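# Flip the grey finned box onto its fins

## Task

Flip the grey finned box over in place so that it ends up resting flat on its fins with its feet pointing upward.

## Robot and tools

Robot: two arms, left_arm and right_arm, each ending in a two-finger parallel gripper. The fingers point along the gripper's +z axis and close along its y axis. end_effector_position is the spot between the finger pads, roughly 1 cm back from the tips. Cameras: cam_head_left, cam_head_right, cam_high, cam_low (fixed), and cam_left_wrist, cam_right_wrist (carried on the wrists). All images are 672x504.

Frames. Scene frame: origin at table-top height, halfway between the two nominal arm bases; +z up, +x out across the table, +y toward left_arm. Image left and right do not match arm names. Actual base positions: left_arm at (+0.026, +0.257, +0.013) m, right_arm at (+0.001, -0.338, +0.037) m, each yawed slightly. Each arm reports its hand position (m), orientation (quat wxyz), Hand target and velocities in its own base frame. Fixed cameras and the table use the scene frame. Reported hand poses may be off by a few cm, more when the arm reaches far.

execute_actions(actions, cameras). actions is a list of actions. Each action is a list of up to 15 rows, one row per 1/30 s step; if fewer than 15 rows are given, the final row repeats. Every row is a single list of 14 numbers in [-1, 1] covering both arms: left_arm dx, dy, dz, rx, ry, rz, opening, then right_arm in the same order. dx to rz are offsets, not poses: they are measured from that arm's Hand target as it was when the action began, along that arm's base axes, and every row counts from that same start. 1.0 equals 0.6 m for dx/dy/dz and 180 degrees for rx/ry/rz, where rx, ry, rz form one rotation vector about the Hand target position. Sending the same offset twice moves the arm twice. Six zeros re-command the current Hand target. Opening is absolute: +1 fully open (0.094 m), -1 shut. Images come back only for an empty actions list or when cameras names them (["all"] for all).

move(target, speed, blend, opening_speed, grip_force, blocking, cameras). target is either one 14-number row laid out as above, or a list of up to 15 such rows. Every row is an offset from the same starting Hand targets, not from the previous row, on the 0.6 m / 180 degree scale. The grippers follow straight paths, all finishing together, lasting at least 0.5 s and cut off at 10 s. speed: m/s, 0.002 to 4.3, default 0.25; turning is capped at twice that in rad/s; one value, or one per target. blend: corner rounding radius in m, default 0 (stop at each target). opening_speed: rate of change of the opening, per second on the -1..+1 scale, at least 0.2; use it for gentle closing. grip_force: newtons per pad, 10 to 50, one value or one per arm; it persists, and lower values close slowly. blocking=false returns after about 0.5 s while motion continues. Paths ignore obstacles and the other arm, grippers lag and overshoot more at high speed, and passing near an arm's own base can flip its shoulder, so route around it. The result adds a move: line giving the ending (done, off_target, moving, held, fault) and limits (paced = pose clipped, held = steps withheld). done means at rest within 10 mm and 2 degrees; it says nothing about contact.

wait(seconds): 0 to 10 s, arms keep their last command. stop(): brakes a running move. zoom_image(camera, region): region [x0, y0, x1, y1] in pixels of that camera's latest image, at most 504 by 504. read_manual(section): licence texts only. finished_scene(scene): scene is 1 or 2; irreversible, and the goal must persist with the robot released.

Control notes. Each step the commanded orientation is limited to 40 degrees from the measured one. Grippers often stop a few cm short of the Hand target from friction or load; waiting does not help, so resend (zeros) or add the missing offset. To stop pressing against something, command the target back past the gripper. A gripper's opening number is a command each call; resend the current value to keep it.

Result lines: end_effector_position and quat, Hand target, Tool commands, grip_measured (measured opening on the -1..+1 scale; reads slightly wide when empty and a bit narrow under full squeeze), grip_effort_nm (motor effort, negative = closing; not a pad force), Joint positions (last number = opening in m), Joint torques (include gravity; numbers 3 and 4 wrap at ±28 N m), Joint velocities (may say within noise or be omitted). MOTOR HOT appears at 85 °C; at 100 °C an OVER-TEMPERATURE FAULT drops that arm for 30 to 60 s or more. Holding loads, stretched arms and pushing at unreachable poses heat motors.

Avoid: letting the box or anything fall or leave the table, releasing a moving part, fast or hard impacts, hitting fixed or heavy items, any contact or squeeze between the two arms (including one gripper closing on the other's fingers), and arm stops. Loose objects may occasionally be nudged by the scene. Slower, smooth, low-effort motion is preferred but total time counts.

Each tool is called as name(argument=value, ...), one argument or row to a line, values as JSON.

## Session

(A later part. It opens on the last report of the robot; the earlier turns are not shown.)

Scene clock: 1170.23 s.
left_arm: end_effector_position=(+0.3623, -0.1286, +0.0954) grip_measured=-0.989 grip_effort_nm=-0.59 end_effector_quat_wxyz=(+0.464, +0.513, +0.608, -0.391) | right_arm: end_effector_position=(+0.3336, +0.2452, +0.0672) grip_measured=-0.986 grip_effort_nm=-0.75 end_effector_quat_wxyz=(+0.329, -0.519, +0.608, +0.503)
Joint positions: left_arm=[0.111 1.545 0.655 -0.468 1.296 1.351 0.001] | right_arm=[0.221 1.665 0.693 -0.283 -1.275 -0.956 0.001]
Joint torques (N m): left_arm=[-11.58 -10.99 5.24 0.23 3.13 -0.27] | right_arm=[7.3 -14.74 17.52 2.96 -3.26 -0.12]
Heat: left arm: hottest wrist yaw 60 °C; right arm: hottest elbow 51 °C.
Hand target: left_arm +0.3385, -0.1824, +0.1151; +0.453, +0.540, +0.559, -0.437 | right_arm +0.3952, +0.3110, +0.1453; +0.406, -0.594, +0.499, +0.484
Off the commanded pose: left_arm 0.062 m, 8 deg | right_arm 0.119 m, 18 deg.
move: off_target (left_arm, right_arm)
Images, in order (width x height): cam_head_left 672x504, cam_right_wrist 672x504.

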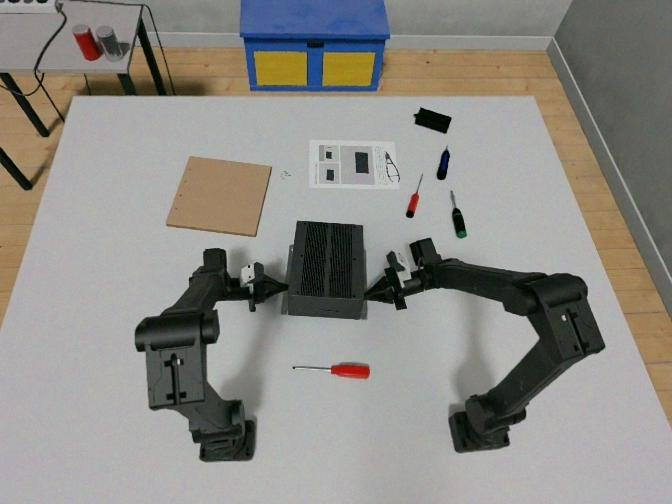

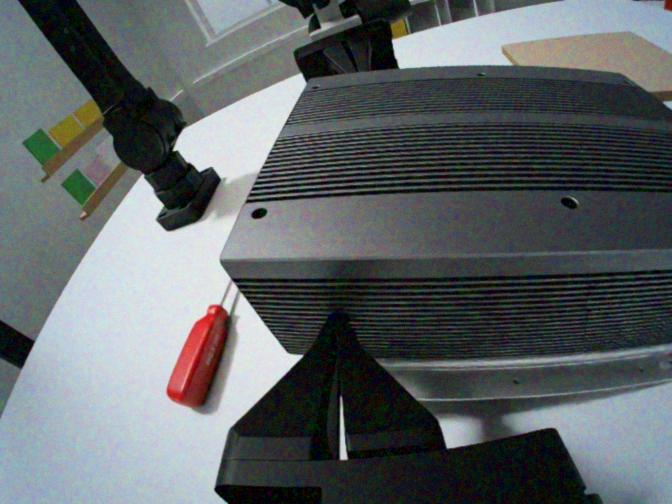

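move(
  target=[0.008, -0.003, 0.04, 0, 0, 0, -1, 0.03, 0.02, 0.04, 0, 0, 0, -1],
  speed=0.03,
  cameras=["cam_head_left"],
)

zoom_image(
  camera="cam_head_left",
  region=[260, 190, 400, 340],
)

Scene clock: 1203.03 s.
left_arm: end_effector_position=(+0.3623, -0.1252, +0.1194) grip_measured=-0.989 grip_effort_nm=-0.59 end_effector_quat_wxyz=(+0.467, +0.505, +0.611, -0.393) | right_arm: end_effector_position=(+0.3858, +0.2475, +0.0912) grip_measured=-0.986 grip_effort_nm=-0.76 end_effector_quat_wxyz=(+0.352, -0.526, +0.608, +0.479)
Joint positions: left_arm=[0.122 1.483 0.67 -0.542 1.306 1.339 0.001] | right_arm=[0.203 1.678 0.821 -0.335 -1.249 -0.949 0.001]
Joint torques (N m): left_arm=[-12.69 -10.11 6.78 0.25 2.75 -0.29] | right_arm=[9.05 -15.74 15.49 3.04 -4.12 0.02]
Heat: left arm: hottest wrist yaw 62 °C; right arm: hottest elbow 55 °C.
Hand target: left_arm +0.3432, -0.1842, +0.1390; +0.453, +0.540, +0.559, -0.437 | right_arm +0.4133, +0.3230, +0.1692; +0.406, -0.594, +0.499, +0.484
Off the commanded pose: left_arm 0.065 m, 9 deg | right_arm 0.112 m, 16 deg.
move: off_target (left_arm, right_arm)
Images, in order (width x height): cam_head_left 672x504.

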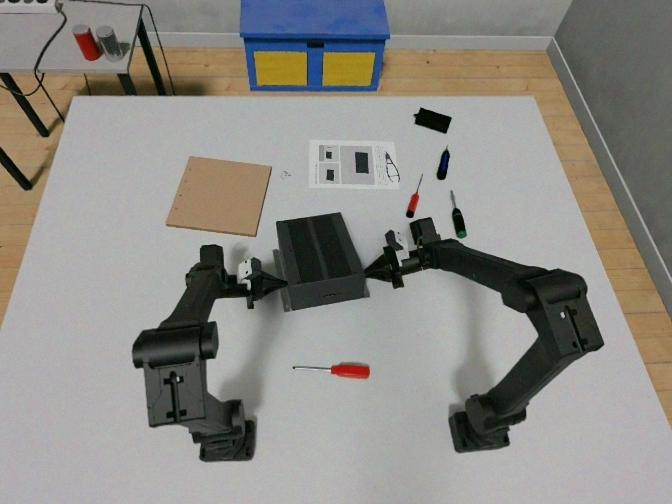

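Scaled by 3.360.

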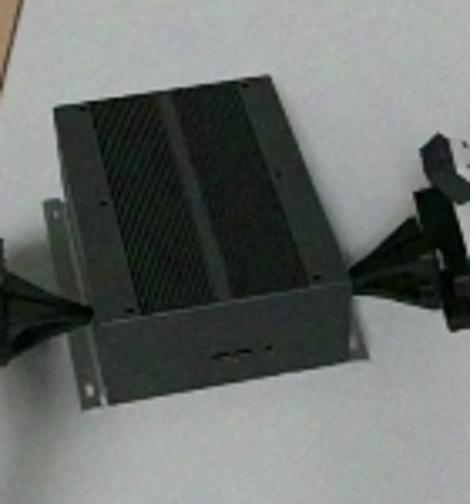

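move(
  target=[0.02, -0.0032, 0.02, 0, 0, 0, -1, -0.04, -0.007, 0.015, 0, 0, 0, -1],
  speed=0.03,
  cameras=["cam_head_left"],
)

zoom_image(
  camera="cam_head_left",
  region=[260, 190, 400, 340],
)

Scene clock: 1216.83 s.
left_arm: end_effector_position=(+0.3582, -0.1270, +0.1250) grip_measured=-0.989 grip_effort_nm=-0.59 end_effector_quat_wxyz=(+0.457, +0.490, +0.619, -0.410) | right_arm: end_effector_position=(+0.3891, +0.2471, +0.0952) grip_measured=-0.986 grip_effort_nm=-0.76 end_effector_quat_wxyz=(+0.358, -0.529, +0.609, +0.471)
Joint positions: left_arm=[0.12 1.471 0.673 -0.582 1.317 1.312 0.001] | right_arm=[0.202 1.665 0.821 -0.32 -1.236 -0.938 0.001]
Joint torques (N m): left_arm=[-13.27 -9.64 9.24 1.33 2.36 -0.32] | right_arm=[10.23 -18.78 11.52 2.97 -4.5 0.01]
Heat: left arm: hottest wrist yaw 60 °C; right arm: hottest wrist yaw 58 °C.
Hand target: left_arm +0.3552, -0.1861, +0.1510; +0.453, +0.540, +0.559, -0.437 | right_arm +0.3892, +0.3188, +0.1781; +0.406, -0.594, +0.499, +0.484
Off the commanded pose: left_arm 0.065 m, 9 deg | right_arm 0.110 m, 16 deg.
move: off_target (left_arm, right_arm)
Images, in order (width x height): cam_head_left 672x504.

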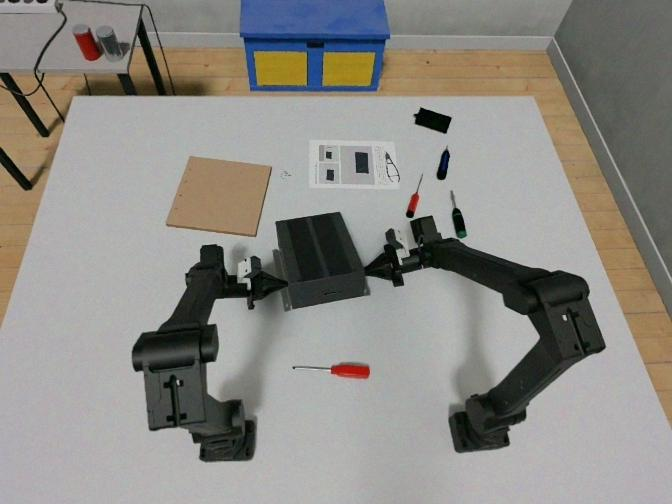

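Scaled by 3.360.

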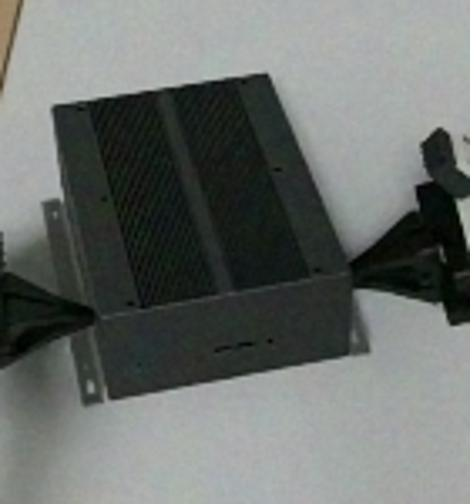

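move(
  target=[0.03, -0.005, 0.015, 0, 0, 0, -1, -0.03, -0.005, 0.0, 0, 0, 0, -1],
  speed=0.03,
  cameras=["cam_head_left"],
)

zoom_image(
  camera="cam_head_left",
  region=[260, 190, 400, 340],
)

Scene clock: 1231.53 s.
left_arm: end_effector_position=(+0.3626, -0.1284, +0.1330) grip_measured=-0.989 grip_effort_nm=-0.59 end_effector_quat_wxyz=(+0.453, +0.480, +0.621, -0.422) | right_arm: end_effector_position=(+0.3900, +0.2452, +0.1052) grip_measured=-0.986 grip_effort_nm=-0.76 end_effector_quat_wxyz=(+0.373, -0.535, +0.604, +0.458)
Joint positions: left_arm=[0.116 1.468 0.691 -0.597 1.331 1.277 0.001] | right_arm=[0.199 1.631 0.807 -0.286 -1.228 -0.923 0.001]
Joint torques (N m): left_arm=[-13.74 -8.7 11.43 2.13 1.82 -0.34] | right_arm=[10.4 -18.96 9.22 2.88 -4.69 0.04]
Heat: left arm: hottest wrist yaw 57 °C; right arm: hottest wrist yaw 68 °C.
Hand target: left_arm +0.3731, -0.1892, +0.1600; +0.453, +0.540, +0.559, -0.437 | right_arm +0.3713, +0.3157, +0.1783; +0.406, -0.594, +0.499, +0.484
Off the commanded pose: left_arm 0.067 m, 10 deg | right_arm 0.103 m, 15 deg.
move: off_target (left_arm, right_arm)
Images, in order (width x height): cam_head_left 672x504.

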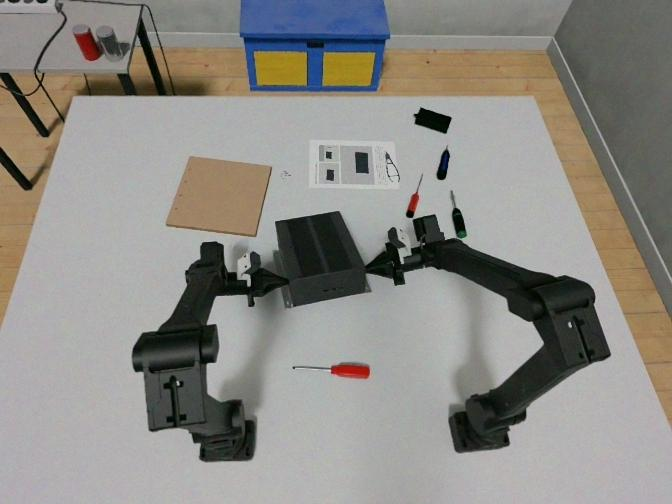

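Scaled by 3.360.

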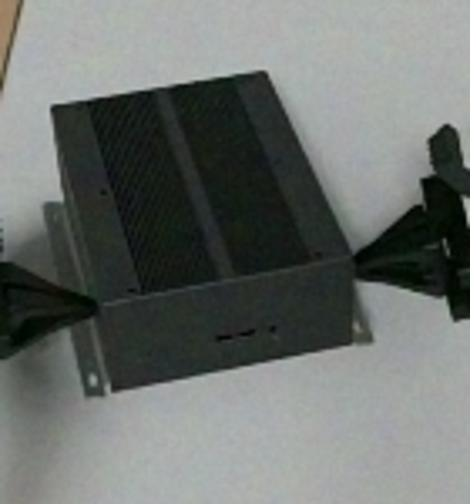

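move(
  target=[0.045, -0.007, 0.025, 0, 0, 0, -1, -0.01, 0.0, 0.01, 0, 0, 0, -1],
  speed=0.04,
  cameras=["cam_head_left"],
)

zoom_image(
  camera="cam_head_left",
  region=[260, 190, 400, 340],
)

Scene clock: 1240.10 s.
left_arm: end_effector_position=(+0.3913, -0.1241, +0.1445) grip_measured=-0.989 grip_effort_nm=-0.59 end_effector_quat_wxyz=(+0.453, +0.486, +0.628, -0.406) | right_arm: end_effector_position=(+0.3857, +0.2455, +0.1388) grip_measured=-0.986 grip_effort_nm=-0.76 end_effector_quat_wxyz=(+0.395, -0.536, +0.585, +0.463)
Joint positions: left_arm=[0.115 1.489 0.769 -0.611 1.299 1.25 0.001] | right_arm=[0.196 1.556 0.796 -0.27 -1.265 -0.886 0.001]
Joint torques (N m): left_arm=[-14.27 -8.76 12.15 1.66 2.93 -0.33] | right_arm=[11.11 -14.33 9.44 3.25 -2.79 0.06]
Heat: left arm: hottest wrist yaw 55 °C; right arm: hottest wrist yaw 71 °C.
Hand target: left_arm +0.4001, -0.1934, +0.1749; +0.453, +0.540, +0.559, -0.437 | right_arm +0.3652, +0.3158, +0.1842; +0.406, -0.594, +0.499, +0.484
Off the commanded pose: left_arm 0.076 m, 11 deg | right_arm 0.086 m, 12 deg.
move: off_target (left_arm, right_arm)
Images, in order (width x height): cam_head_left 672x504.

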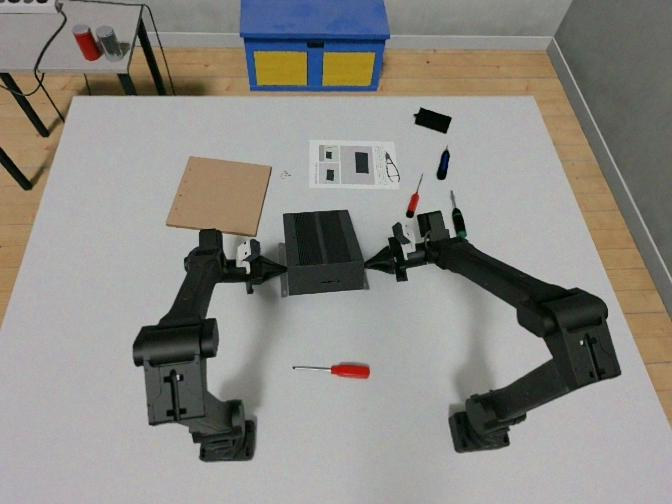

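Scaled by 3.360.

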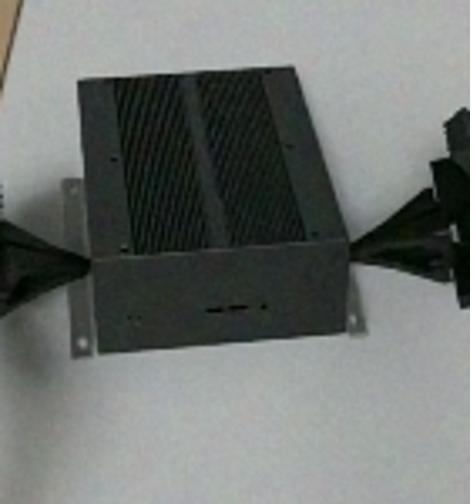

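move(
  target=[0.045, -0.003, 0.035, 0, 0, 0, -1, 0.05, 0.008, 0.02, 0, 0, 0, -1],
  speed=0.04,
  cameras=["cam_head_left"],
)

zoom_image(
  camera="cam_head_left",
  region=[260, 190, 400, 340],
)

Scene clock: 1247.90 s.
left_arm: end_effector_position=(+0.4214, -0.1209, +0.1556) grip_measured=-0.989 grip_effort_nm=-0.59 end_effector_quat_wxyz=(+0.452, +0.488, +0.630, -0.400) | right_arm: end_effector_position=(+0.3965, +0.2485, +0.1522) grip_measured=-0.986 grip_effort_nm=-0.76 end_effector_quat_wxyz=(-0.401, +0.538, -0.576, -0.467)
Joint positions: left_arm=[0.113 1.531 0.86 -0.642 1.288 1.238 0.001] | right_arm=[0.196 1.56 0.839 -0.297 -1.282 -0.889 0.001]
Joint torques (N m): left_arm=[-14.1 -10.81 12.75 0.7 3.33 -0.33] | right_arm=[9.99 -11.22 13.45 1.88 -2.2 0.03]
Heat: left arm: hottest wrist yaw 58 °C; right arm: hottest wrist yaw 65 °C.
Hand target: left_arm +0.4272, -0.1952, +0.1961; +0.453, +0.540, +0.559, -0.437 | right_arm +0.3952, +0.3206, +0.1963; -0.406, +0.594, -0.499, -0.484
Off the commanded pose: left_arm 0.085 m, 11 deg | right_arm 0.084 m, 11 deg.
move: off_target (left_arm, right_arm)
Images, in order (width x height): cam_head_left 672x504.

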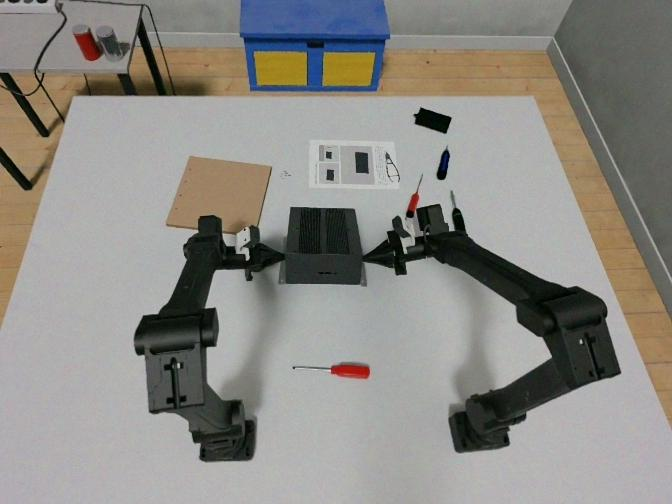

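Scaled by 3.360.

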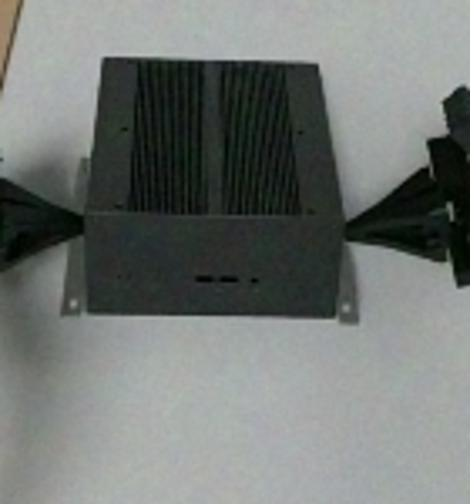

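move(
  target=[0.035, -0.003, 0.035, 0, 0, 0, -1, 0.07, 0.011, 0.02, 0, 0, 0, -1],
  speed=0.04,
  cameras=["cam_head_left"],
)

zoom_image(
  camera="cam_head_left",
  region=[260, 170, 400, 320],
)

Scene clock: 1254.43 s.
left_arm: end_effector_position=(+0.4543, -0.1143, +0.1762) grip_measured=-0.989 grip_effort_nm=-0.59 end_effector_quat_wxyz=(+0.457, +0.493, +0.631, -0.388) | right_arm: end_effector_position=(+0.4253, +0.2561, +0.1761) grip_measured=-0.986 grip_effort_nm=-0.75 end_effector_quat_wxyz=(-0.399, +0.535, -0.566, -0.484)
Joint positions: left_arm=[0.118 1.561 0.968 -0.693 1.272 1.233 0.001] | right_arm=[0.196 1.605 0.961 -0.397 -1.322 -0.904 0.001]
Joint torques (N m): left_arm=[-14.33 -12.45 11.73 0.17 3.87 -0.3] | right_arm=[9.82 -10.34 15.04 2.03 -0.8 -0.12]
Heat: left arm: hottest wrist yaw 62 °C; right arm: hottest wrist yaw 60 °C.
Hand target: left_arm +0.4482, -0.1970, +0.2170; +0.453, +0.540, +0.559, -0.437 | right_arm +0.4372, +0.3272, +0.2083; -0.406, +0.594, -0.499, -0.484
Off the commanded pose: left_arm 0.092 m, 11 deg | right_arm 0.079 m, 10 deg.
move: off_target (left_arm, right_arm)
Images, in order (width x height): cam_head_left 672x504.

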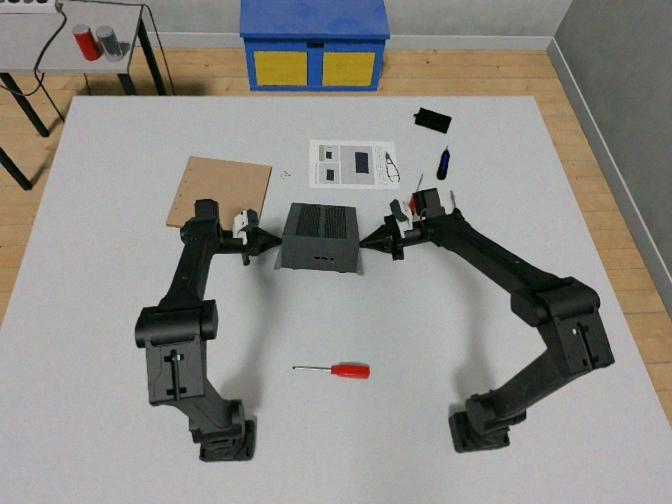

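Scaled by 3.360.

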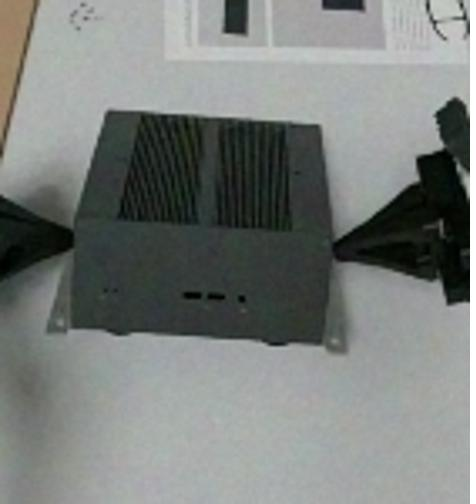

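move(
  target=[0.02, 0.003, 0.02, 0, 0, 0, -1, 0.06, 0.0, 0.005, 0, 0, 0, -1],
  speed=0.04,
  cameras=["cam_head_left"],
)

zoom_image(
  camera="cam_head_left",
  region=[260, 170, 400, 320],
)

Scene clock: 1261.20 s.
left_arm: end_effector_position=(+0.4587, -0.1130, +0.1893) grip_measured=-0.989 grip_effort_nm=-0.59 end_effector_quat_wxyz=(+0.456, +0.487, +0.629, -0.399) | right_arm: end_effector_position=(+0.4739, +0.2541, +0.1788) grip_measured=-0.986 grip_effort_nm=-0.75 end_effector_quat_wxyz=(-0.405, +0.540, -0.564, -0.475)
Joint positions: left_arm=[0.121 1.563 1.005 -0.756 1.292 1.245 0.001] | right_arm=[0.174 1.707 1.114 -0.504 -1.32 -0.982 0.001]
Joint torques (N m): left_arm=[-14.51 -11.99 12.86 0.55 3.21 -0.27] | right_arm=[9.58 -12.63 13.55 1.57 -1.39 -0.11]
Heat: left arm: hottest wrist yaw 66 °C; right arm: hottest elbow 56 °C.
Hand target: left_arm +0.4602, -0.1952, +0.2292; +0.453, +0.540, +0.559, -0.437 | right_arm +0.4732, +0.3272, +0.2113; -0.406, +0.594, -0.499, -0.484
Off the commanded pose: left_arm 0.091 m, 11 deg | right_arm 0.080 m, 10 deg.
move: off_target (left_arm, right_arm)
Images, in order (width x height): cam_head_left 672x504.

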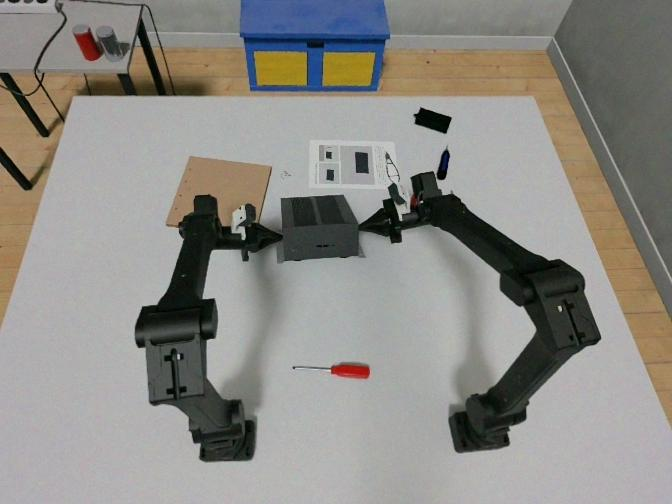

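Scaled by 3.360.

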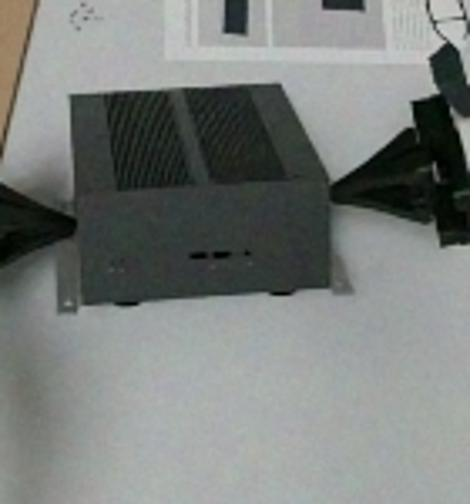

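move(
  target=[0.06, -0.004, 0.018, 0, 0, 0, -1, 0.03, 0.005, 0.005, 0, 0, 0, -1],
  speed=0.04,
  cameras=["cam_head_left"],
)

zoom_image(
  camera="cam_head_left",
  region=[260, 150, 400, 300],
)

Scene clock: 1269.07 s.
left_arm: end_effector_position=(+0.4863, -0.1114, +0.2104) grip_measured=-0.989 grip_effort_nm=-0.59 end_effector_quat_wxyz=(+0.464, +0.486, +0.621, -0.404) | right_arm: end_effector_position=(+0.5064, +0.2546, +0.1967) grip_measured=-0.986 grip_effort_nm=-0.75 end_effector_quat_wxyz=(-0.421, +0.549, -0.555, -0.462)
Joint positions: left_arm=[0.12 1.603 1.104 -0.796 1.315 1.234 0.001] | right_arm=[0.165 1.745 1.219 -0.543 -1.319 -1.004 0.001]
Joint torques (N m): left_arm=[-14.68 -10.99 14.08 1.07 2.24 -0.34] | right_arm=[9.88 -13.45 11.6 1.32 -1.44 -0.13]
Heat: left arm: hottest wrist yaw 66 °C; right arm: hottest elbow 55 °C.
Hand target: left_arm +0.4963, -0.1976, +0.2398; +0.453, +0.540, +0.559, -0.437 | right_arm +0.4912, +0.3301, +0.2141; -0.406, +0.594, -0.499, -0.484
Off the commanded pose: left_arm 0.092 m, 10 deg | right_arm 0.079 m, 9 deg.
move: off_target (left_arm, right_arm)
Images, in order (width x height): cam_head_left 672x504.

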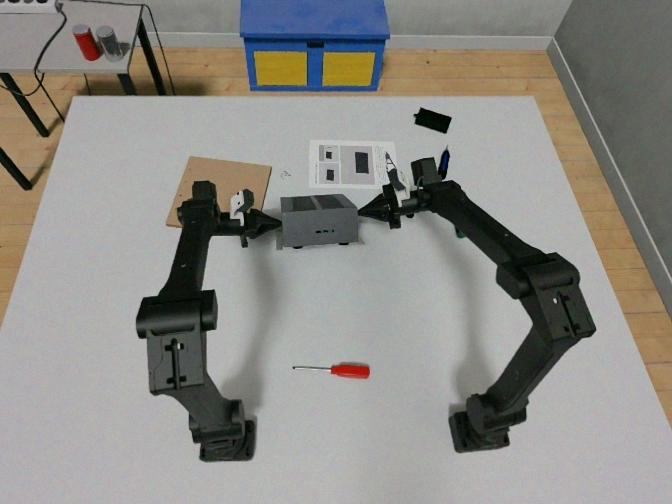

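Scaled by 3.360.

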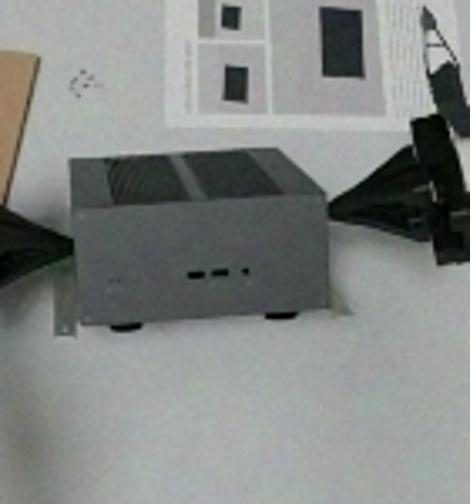

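move(
  target=[0.08, -0.008, 0.0, 0, 0, 0, -1, 0.04, 0.007, -0.003, 0, 0, 0, -1],
  speed=0.04,
  cameras=["cam_head_left"],
)

zoom_image(
  camera="cam_head_left",
  region=[260, 150, 400, 300],
)

Scene clock: 1287.23 s.
left_arm: end_effector_position=(+0.5376, -0.1054, +0.2160) grip_measured=-0.989 grip_effort_nm=-0.59 end_effector_quat_wxyz=(+0.466, +0.484, +0.621, -0.404) | right_arm: end_effector_position=(+0.5285, +0.2577, +0.2012) grip_measured=-0.986 grip_effort_nm=-0.75 end_effector_quat_wxyz=(-0.423, +0.551, -0.550, -0.463)
Joint positions: left_arm=[0.12 1.715 1.262 -0.823 1.318 1.216 0.001] | right_arm=[0.163 1.795 1.301 -0.586 -1.328 -1.024 0.001]
Joint torques (N m): left_arm=[-15.09 -13.1 13.12 1.46 2.02 -0.32] | right_arm=[9.88 -13.51 11.66 1.03 -1.13 -0.12]
Heat: left arm: hottest wrist yaw 60 °C; right arm: hottest elbow 54 °C.
Hand target: left_arm +0.5442, -0.2024, +0.2399; +0.453, +0.540, +0.559, -0.437 | right_arm +0.5152, +0.3344, +0.2123; -0.406, +0.594, -0.499, -0.484
Off the commanded pose: left_arm 0.100 m, 10 deg | right_arm 0.079 m, 8 deg.
move: off_target (left_arm, right_arm)
Images, in order (width x height): cam_head_left 672x504.

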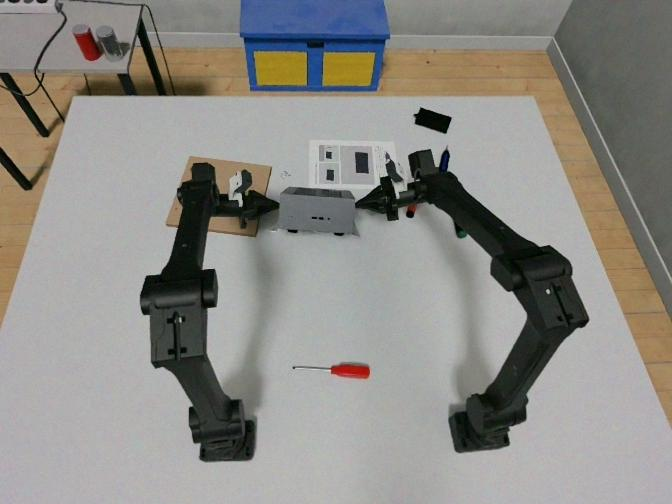

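Scaled by 3.360.

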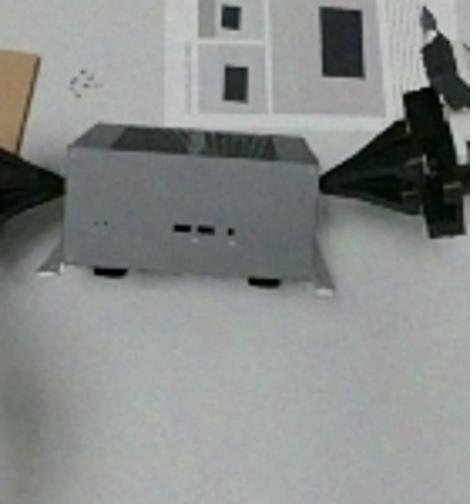

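move(
  target=[0.055, -0.006, -0.01, 0, 0, 0, -1, 0.055, 0.009, -0.01, 0, 0, 0, -1],
  speed=0.04,
  cameras=["cam_head_left", "cam_left_wrist", "cam_low"],
)

zoom_image(
  camera="cam_head_left",
  region=[260, 150, 400, 300],
)

Scene clock: 1295.37 s.
left_arm: end_effector_position=(+0.5754, -0.1034, +0.2268) grip_measured=-0.989 grip_effort_nm=-0.59 end_effector_quat_wxyz=(+0.478, +0.492, +0.611, -0.395) | right_arm: end_effector_position=(+0.5584, +0.2590, +0.2105) grip_measured=-0.986 grip_effort_nm=-0.75 end_effector_quat_wxyz=(-0.430, +0.554, -0.541, -0.464)
Joint positions: left_arm=[0.116 1.785 1.383 -0.823 1.323 1.202 0.001] | right_arm=[0.156 1.858 1.416 -0.646 -1.345 -1.052 0.001]
Joint torques (N m): left_arm=[-15.03 -13.22 11.95 1.37 1.7 -0.32] | right_arm=[10.46 -12.98 11.69 1.28 -0.53 -0.14]
Heat: left arm: hottest wrist yaw 58 °C; right arm: hottest elbow 55 °C.
Hand target: left_arm +0.5771, -0.2060, +0.2337; +0.453, +0.540, +0.559, -0.437 | right_arm +0.5483, +0.3398, +0.2063; -0.406, +0.594, -0.499, -0.484
Off the commanded pose: left_arm 0.103 m, 10 deg | right_arm 0.082 m, 8 deg.
move: off_target (left_arm, right_arm)
Images, in order (width x height): cam_head_left 672x504, cam_low 672x504, cam_left_wrist 672x504.

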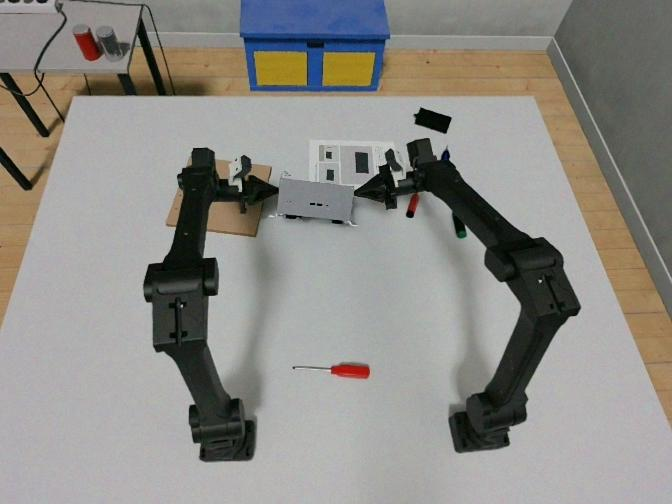

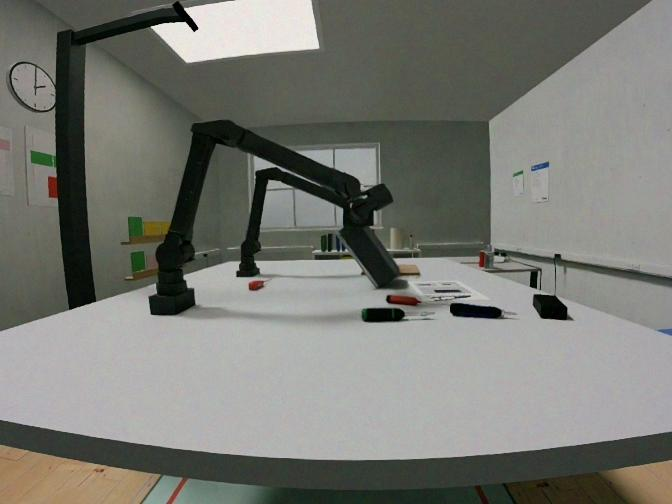

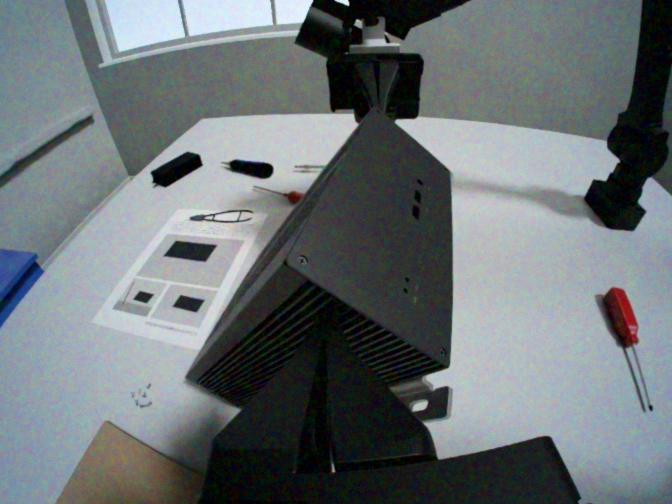

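Scaled by 3.360.

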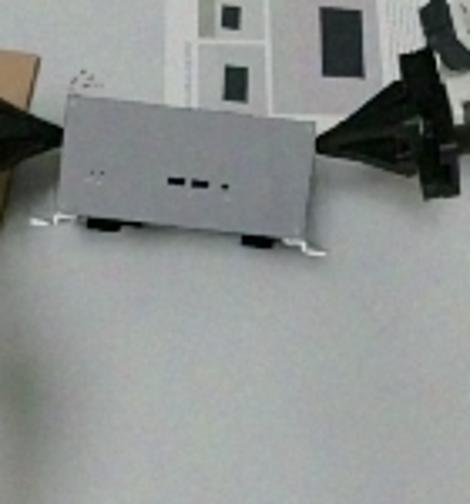

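zoom_image(
  camera="cam_low",
  region=[310, 190, 450, 320],
)

Scaled by 3.600.

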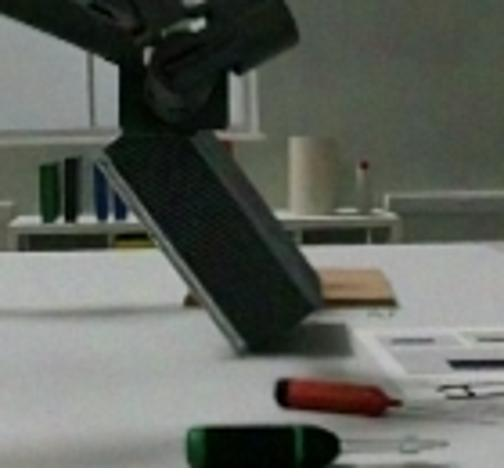

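move(
  target=[-0.035, -0.08, -0.005, 0, 0, -0.0286, -1, -0.065, 0.105, 0.0, 0, 0, 0.0382, -1],
  speed=0.05,
  cameras=["cam_head_left", "cam_left_wrist", "cam_right_wrist", "cam_low"],
)

zoom_image(
  camera="cam_low",
  region=[310, 190, 450, 320],
)

Scene clock: 1390.60 s.
left_arm: end_effector_position=(+0.5706, -0.1035, +0.2226) grip_measured=-0.989 grip_effort_nm=-0.59 end_effector_quat_wxyz=(+0.473, +0.499, +0.611, -0.393) | right_arm: end_effector_position=(+0.5475, +0.2626, +0.2069) grip_measured=-0.986 grip_effort_nm=-0.75 end_effector_quat_wxyz=(-0.422, +0.562, -0.535, -0.469)
Joint positions: left_arm=[0.116 1.786 1.383 -0.872 1.313 1.259 0.001] | right_arm=[0.165 1.858 1.416 -0.73 -1.348 -1.134 0.001]
Joint torques (N m): left_arm=[-20.78 -14.15 10.65 0.31 2.37 -0.09] | right_arm=[17.85 -13.98 10.76 1.59 -0.88 -0.07]
Heat: left arm: hottest wrist yaw 47 °C; right arm: hottest elbow 53 °C.
Hand target: left_arm +0.5562, -0.2540, +0.2308; +0.433, +0.565, +0.534, -0.457 | right_arm +0.5092, +0.4027, +0.2063; -0.376, +0.622, -0.462, -0.507
Off the commanded pose: left_arm 0.151 m, 14 deg | right_arm 0.145 m, 13 deg.
move: off_target (left_arm, right_arm)
Images, in order (width x height): cam_head_left 672x504, cam_low 672x504, cam_left_wrist 672x504, cam_right_wrist 672x504.

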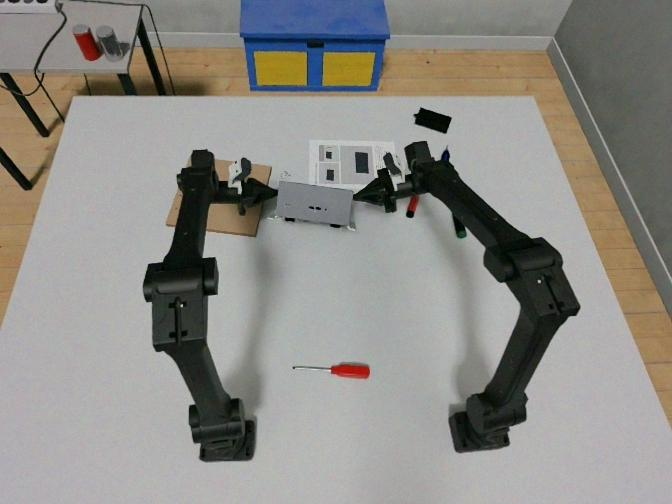

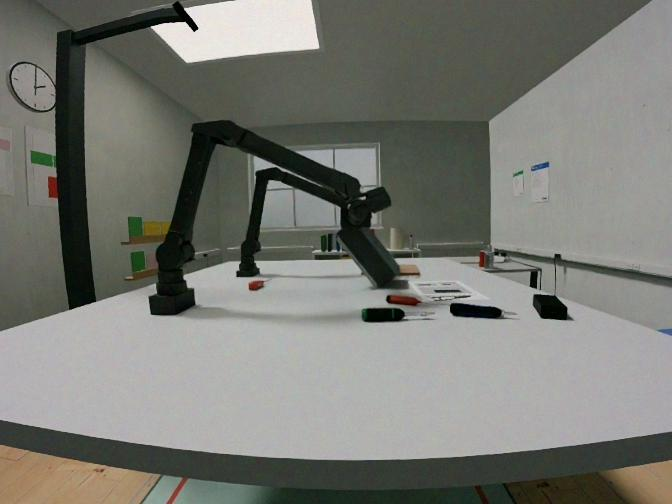

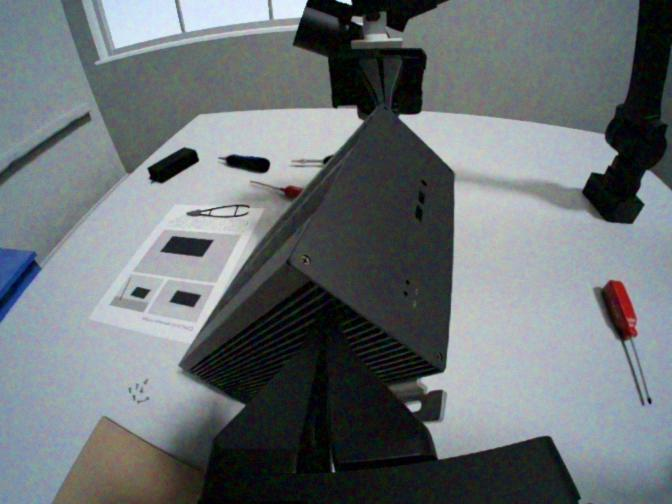

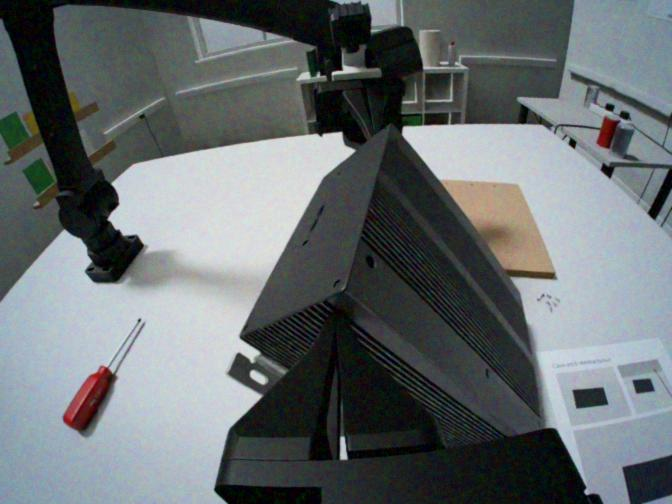

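Scaled by 3.600.

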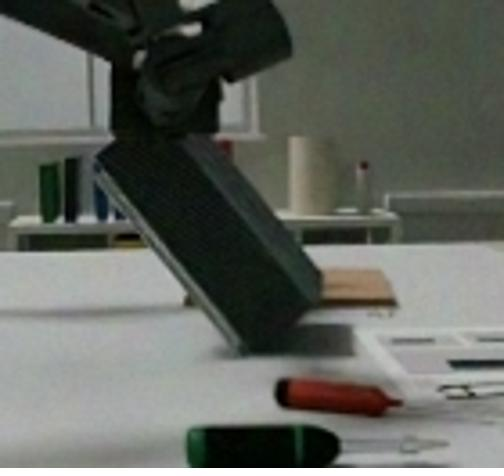

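move(
  target=[0.032, -0.008, 0.022, 0, 0, 0, -1, 0.036, 0.011, 0.024, 0, 0, 0, -1],
  speed=0.04,
  cameras=["cam_head_left", "cam_left_wrist", "cam_right_wrist", "cam_low"],
)

zoom_image(
  camera="cam_low",
  region=[310, 190, 450, 320],
)

Scene clock: 1403.50 s.
left_arm: end_effector_position=(+0.5830, -0.1018, +0.2247) grip_measured=-0.989 grip_effort_nm=-0.59 end_effector_quat_wxyz=(+0.467, +0.497, +0.614, -0.397) | right_arm: end_effector_position=(+0.5537, +0.2644, +0.2091) grip_measured=-0.986 grip_effort_nm=-0.75 end_effector_quat_wxyz=(-0.413, +0.558, -0.540, -0.476)
Joint positions: left_arm=[0.116 1.821 1.442 -0.927 1.312 1.274 0.001] | right_arm=[0.166 1.881 1.459 -0.793 -1.349 -1.151 0.001]
Joint torques (N m): left_arm=[-21.36 -14.33 11.77 0.94 2.44 -0.31] | right_arm=[17.2 -13.86 13.33 1.81 -0.89 0.11]
Heat: left arm: hottest wrist yaw 49 °C; right arm: hottest elbow 53 °C.
Hand target: left_arm +0.5755, -0.2588, +0.2441; +0.433, +0.565, +0.534, -0.457 | right_arm +0.5308, +0.4093, +0.2208; -0.376, +0.622, -0.462, -0.507
Off the commanded pose: left_arm 0.158 m, 14 deg | right_arm 0.147 m, 13 deg.
move: off_target (left_arm, right_arm)
Images, in order (width x height): cam_head_left 672x504, cam_low 672x504, cam_left_wrist 672x504, cam_right_wrist 672x504.

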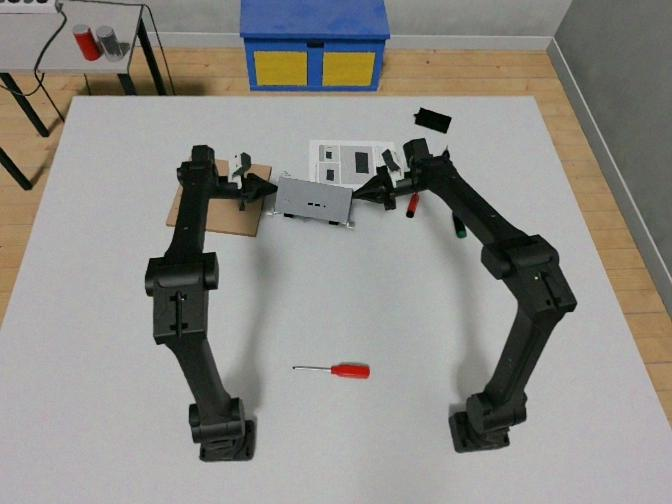

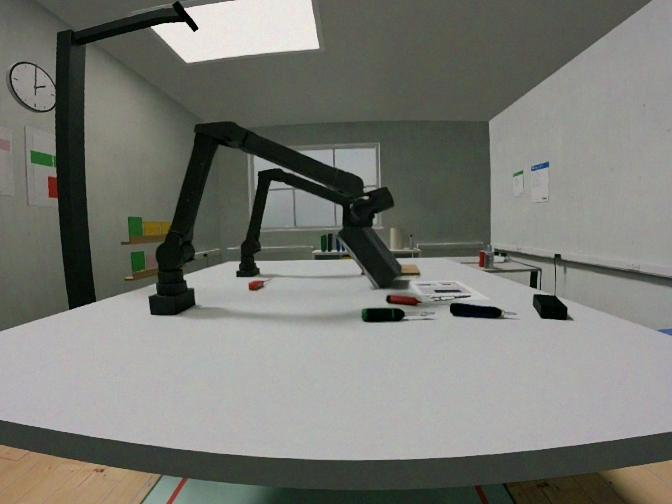

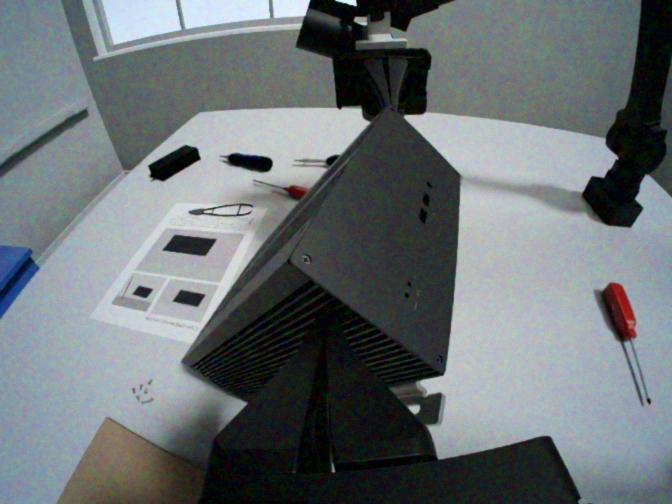

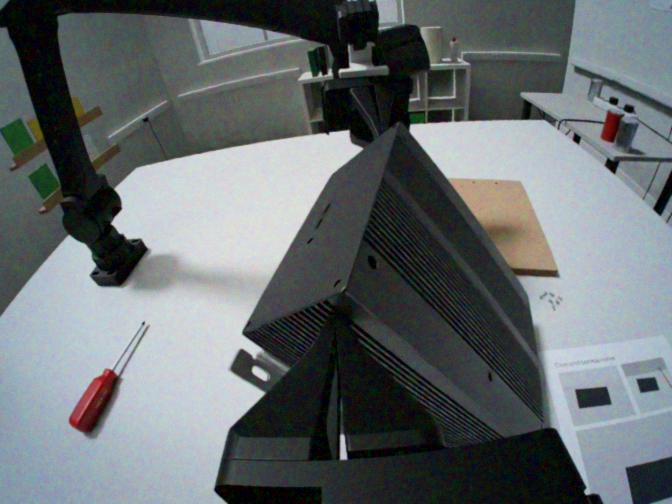

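Scaled by 3.600.

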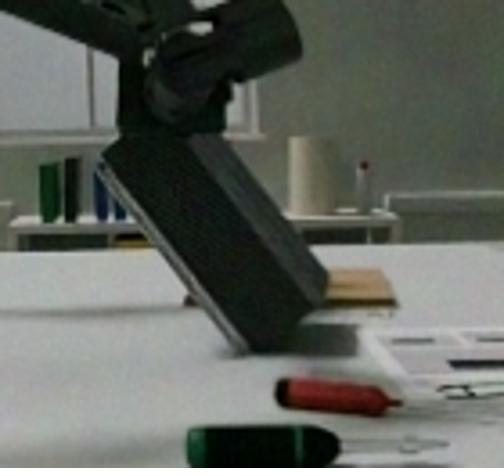

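move(
  target=[0.036, -0.008, 0.024, 0, 0, 0, -1, 0.05, 0.015, 0.028, 0, 0, 0, -1],
  speed=0.04,
  cameras=["cam_head_left", "cam_left_wrist", "cam_right_wrist", "cam_low"],
)

zoom_image(
  camera="cam_low",
  region=[310, 190, 450, 320],
)

Scene clock: 1415.97 s.
left_arm: end_effector_position=(+0.6114, -0.0977, +0.2333) grip_measured=-0.989 grip_effort_nm=-0.59 end_effector_quat_wxyz=(+0.468, +0.499, +0.616, -0.391) | right_arm: end_effector_position=(+0.5785, +0.2693, +0.2164) grip_measured=-0.986 grip_effort_nm=-0.75 end_effector_quat_wxyz=(-0.403, +0.552, -0.547, -0.484)
Joint positions: left_arm=[0.116 1.876 1.55 -0.962 1.3 1.261 0.001] | right_arm=[0.167 1.942 1.578 -0.882 -1.351 -1.153 0.001]
Joint torques (N m): left_arm=[-21.36 -17.32 11.44 0.47 2.85 -0.31] | right_arm=[17.03 -15.91 15.04 2.07 -1.01 0.09]
Heat: left arm: hottest wrist yaw 51 °C; right arm: hottest elbow 56 °C.
Hand target: left_arm +0.5969, -0.2636, +0.2584; +0.433, +0.564, +0.534, -0.457 | right_arm +0.5609, +0.4183, +0.2376; -0.376, +0.622, -0.462, -0.507
Off the commanded pose: left_arm 0.168 m, 15 deg | right_arm 0.152 m, 13 deg.
move: off_target (left_arm, right_arm)
Images, in order (width x height): cam_head_left 672x504, cam_low 672x504, cam_left_wrist 672x504, cam_right_wrist 672x504.

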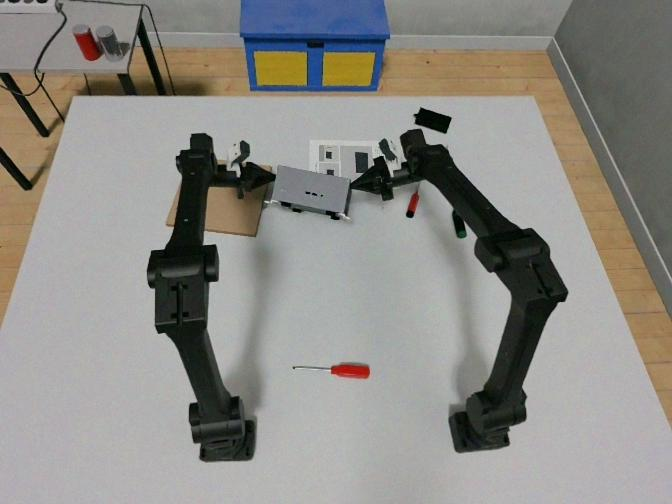

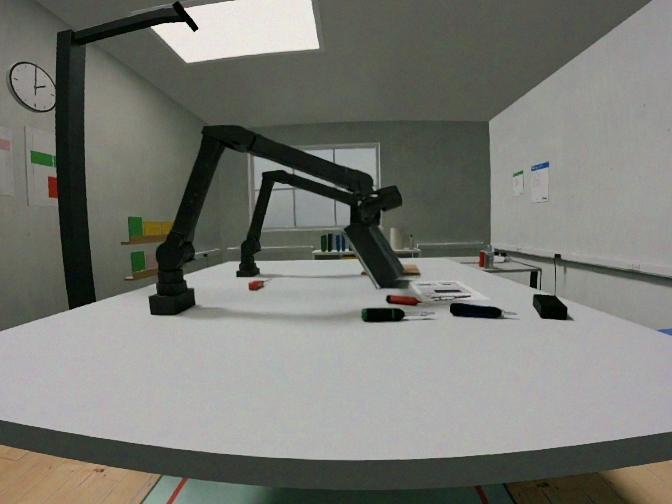

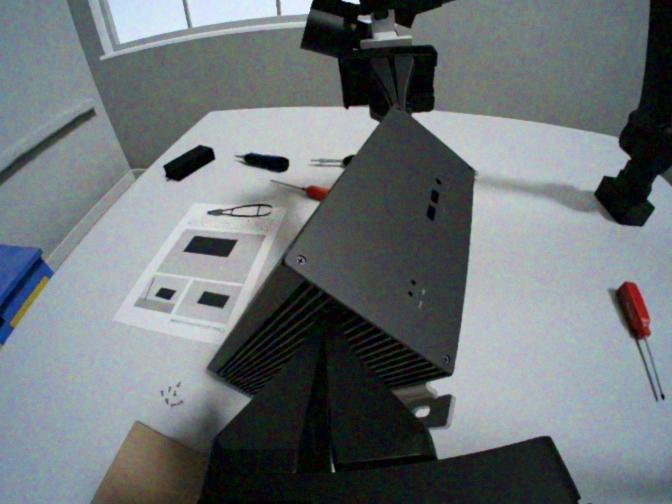

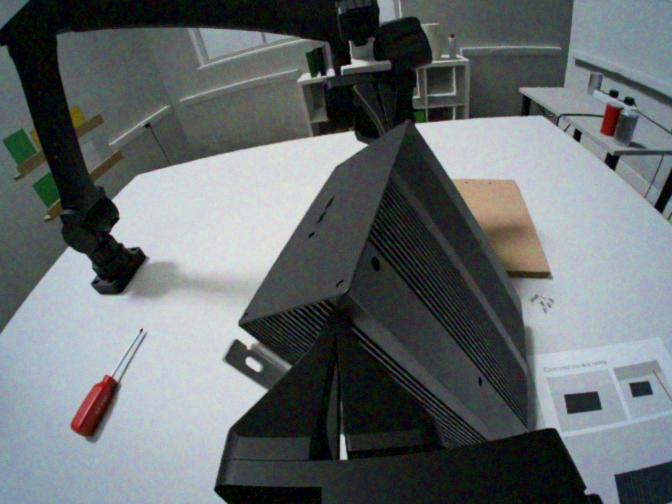

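Scaled by 3.600.

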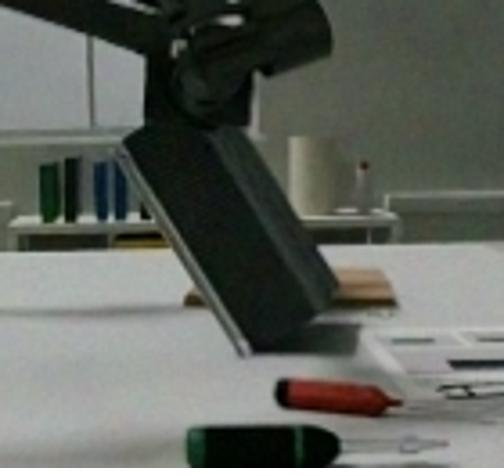

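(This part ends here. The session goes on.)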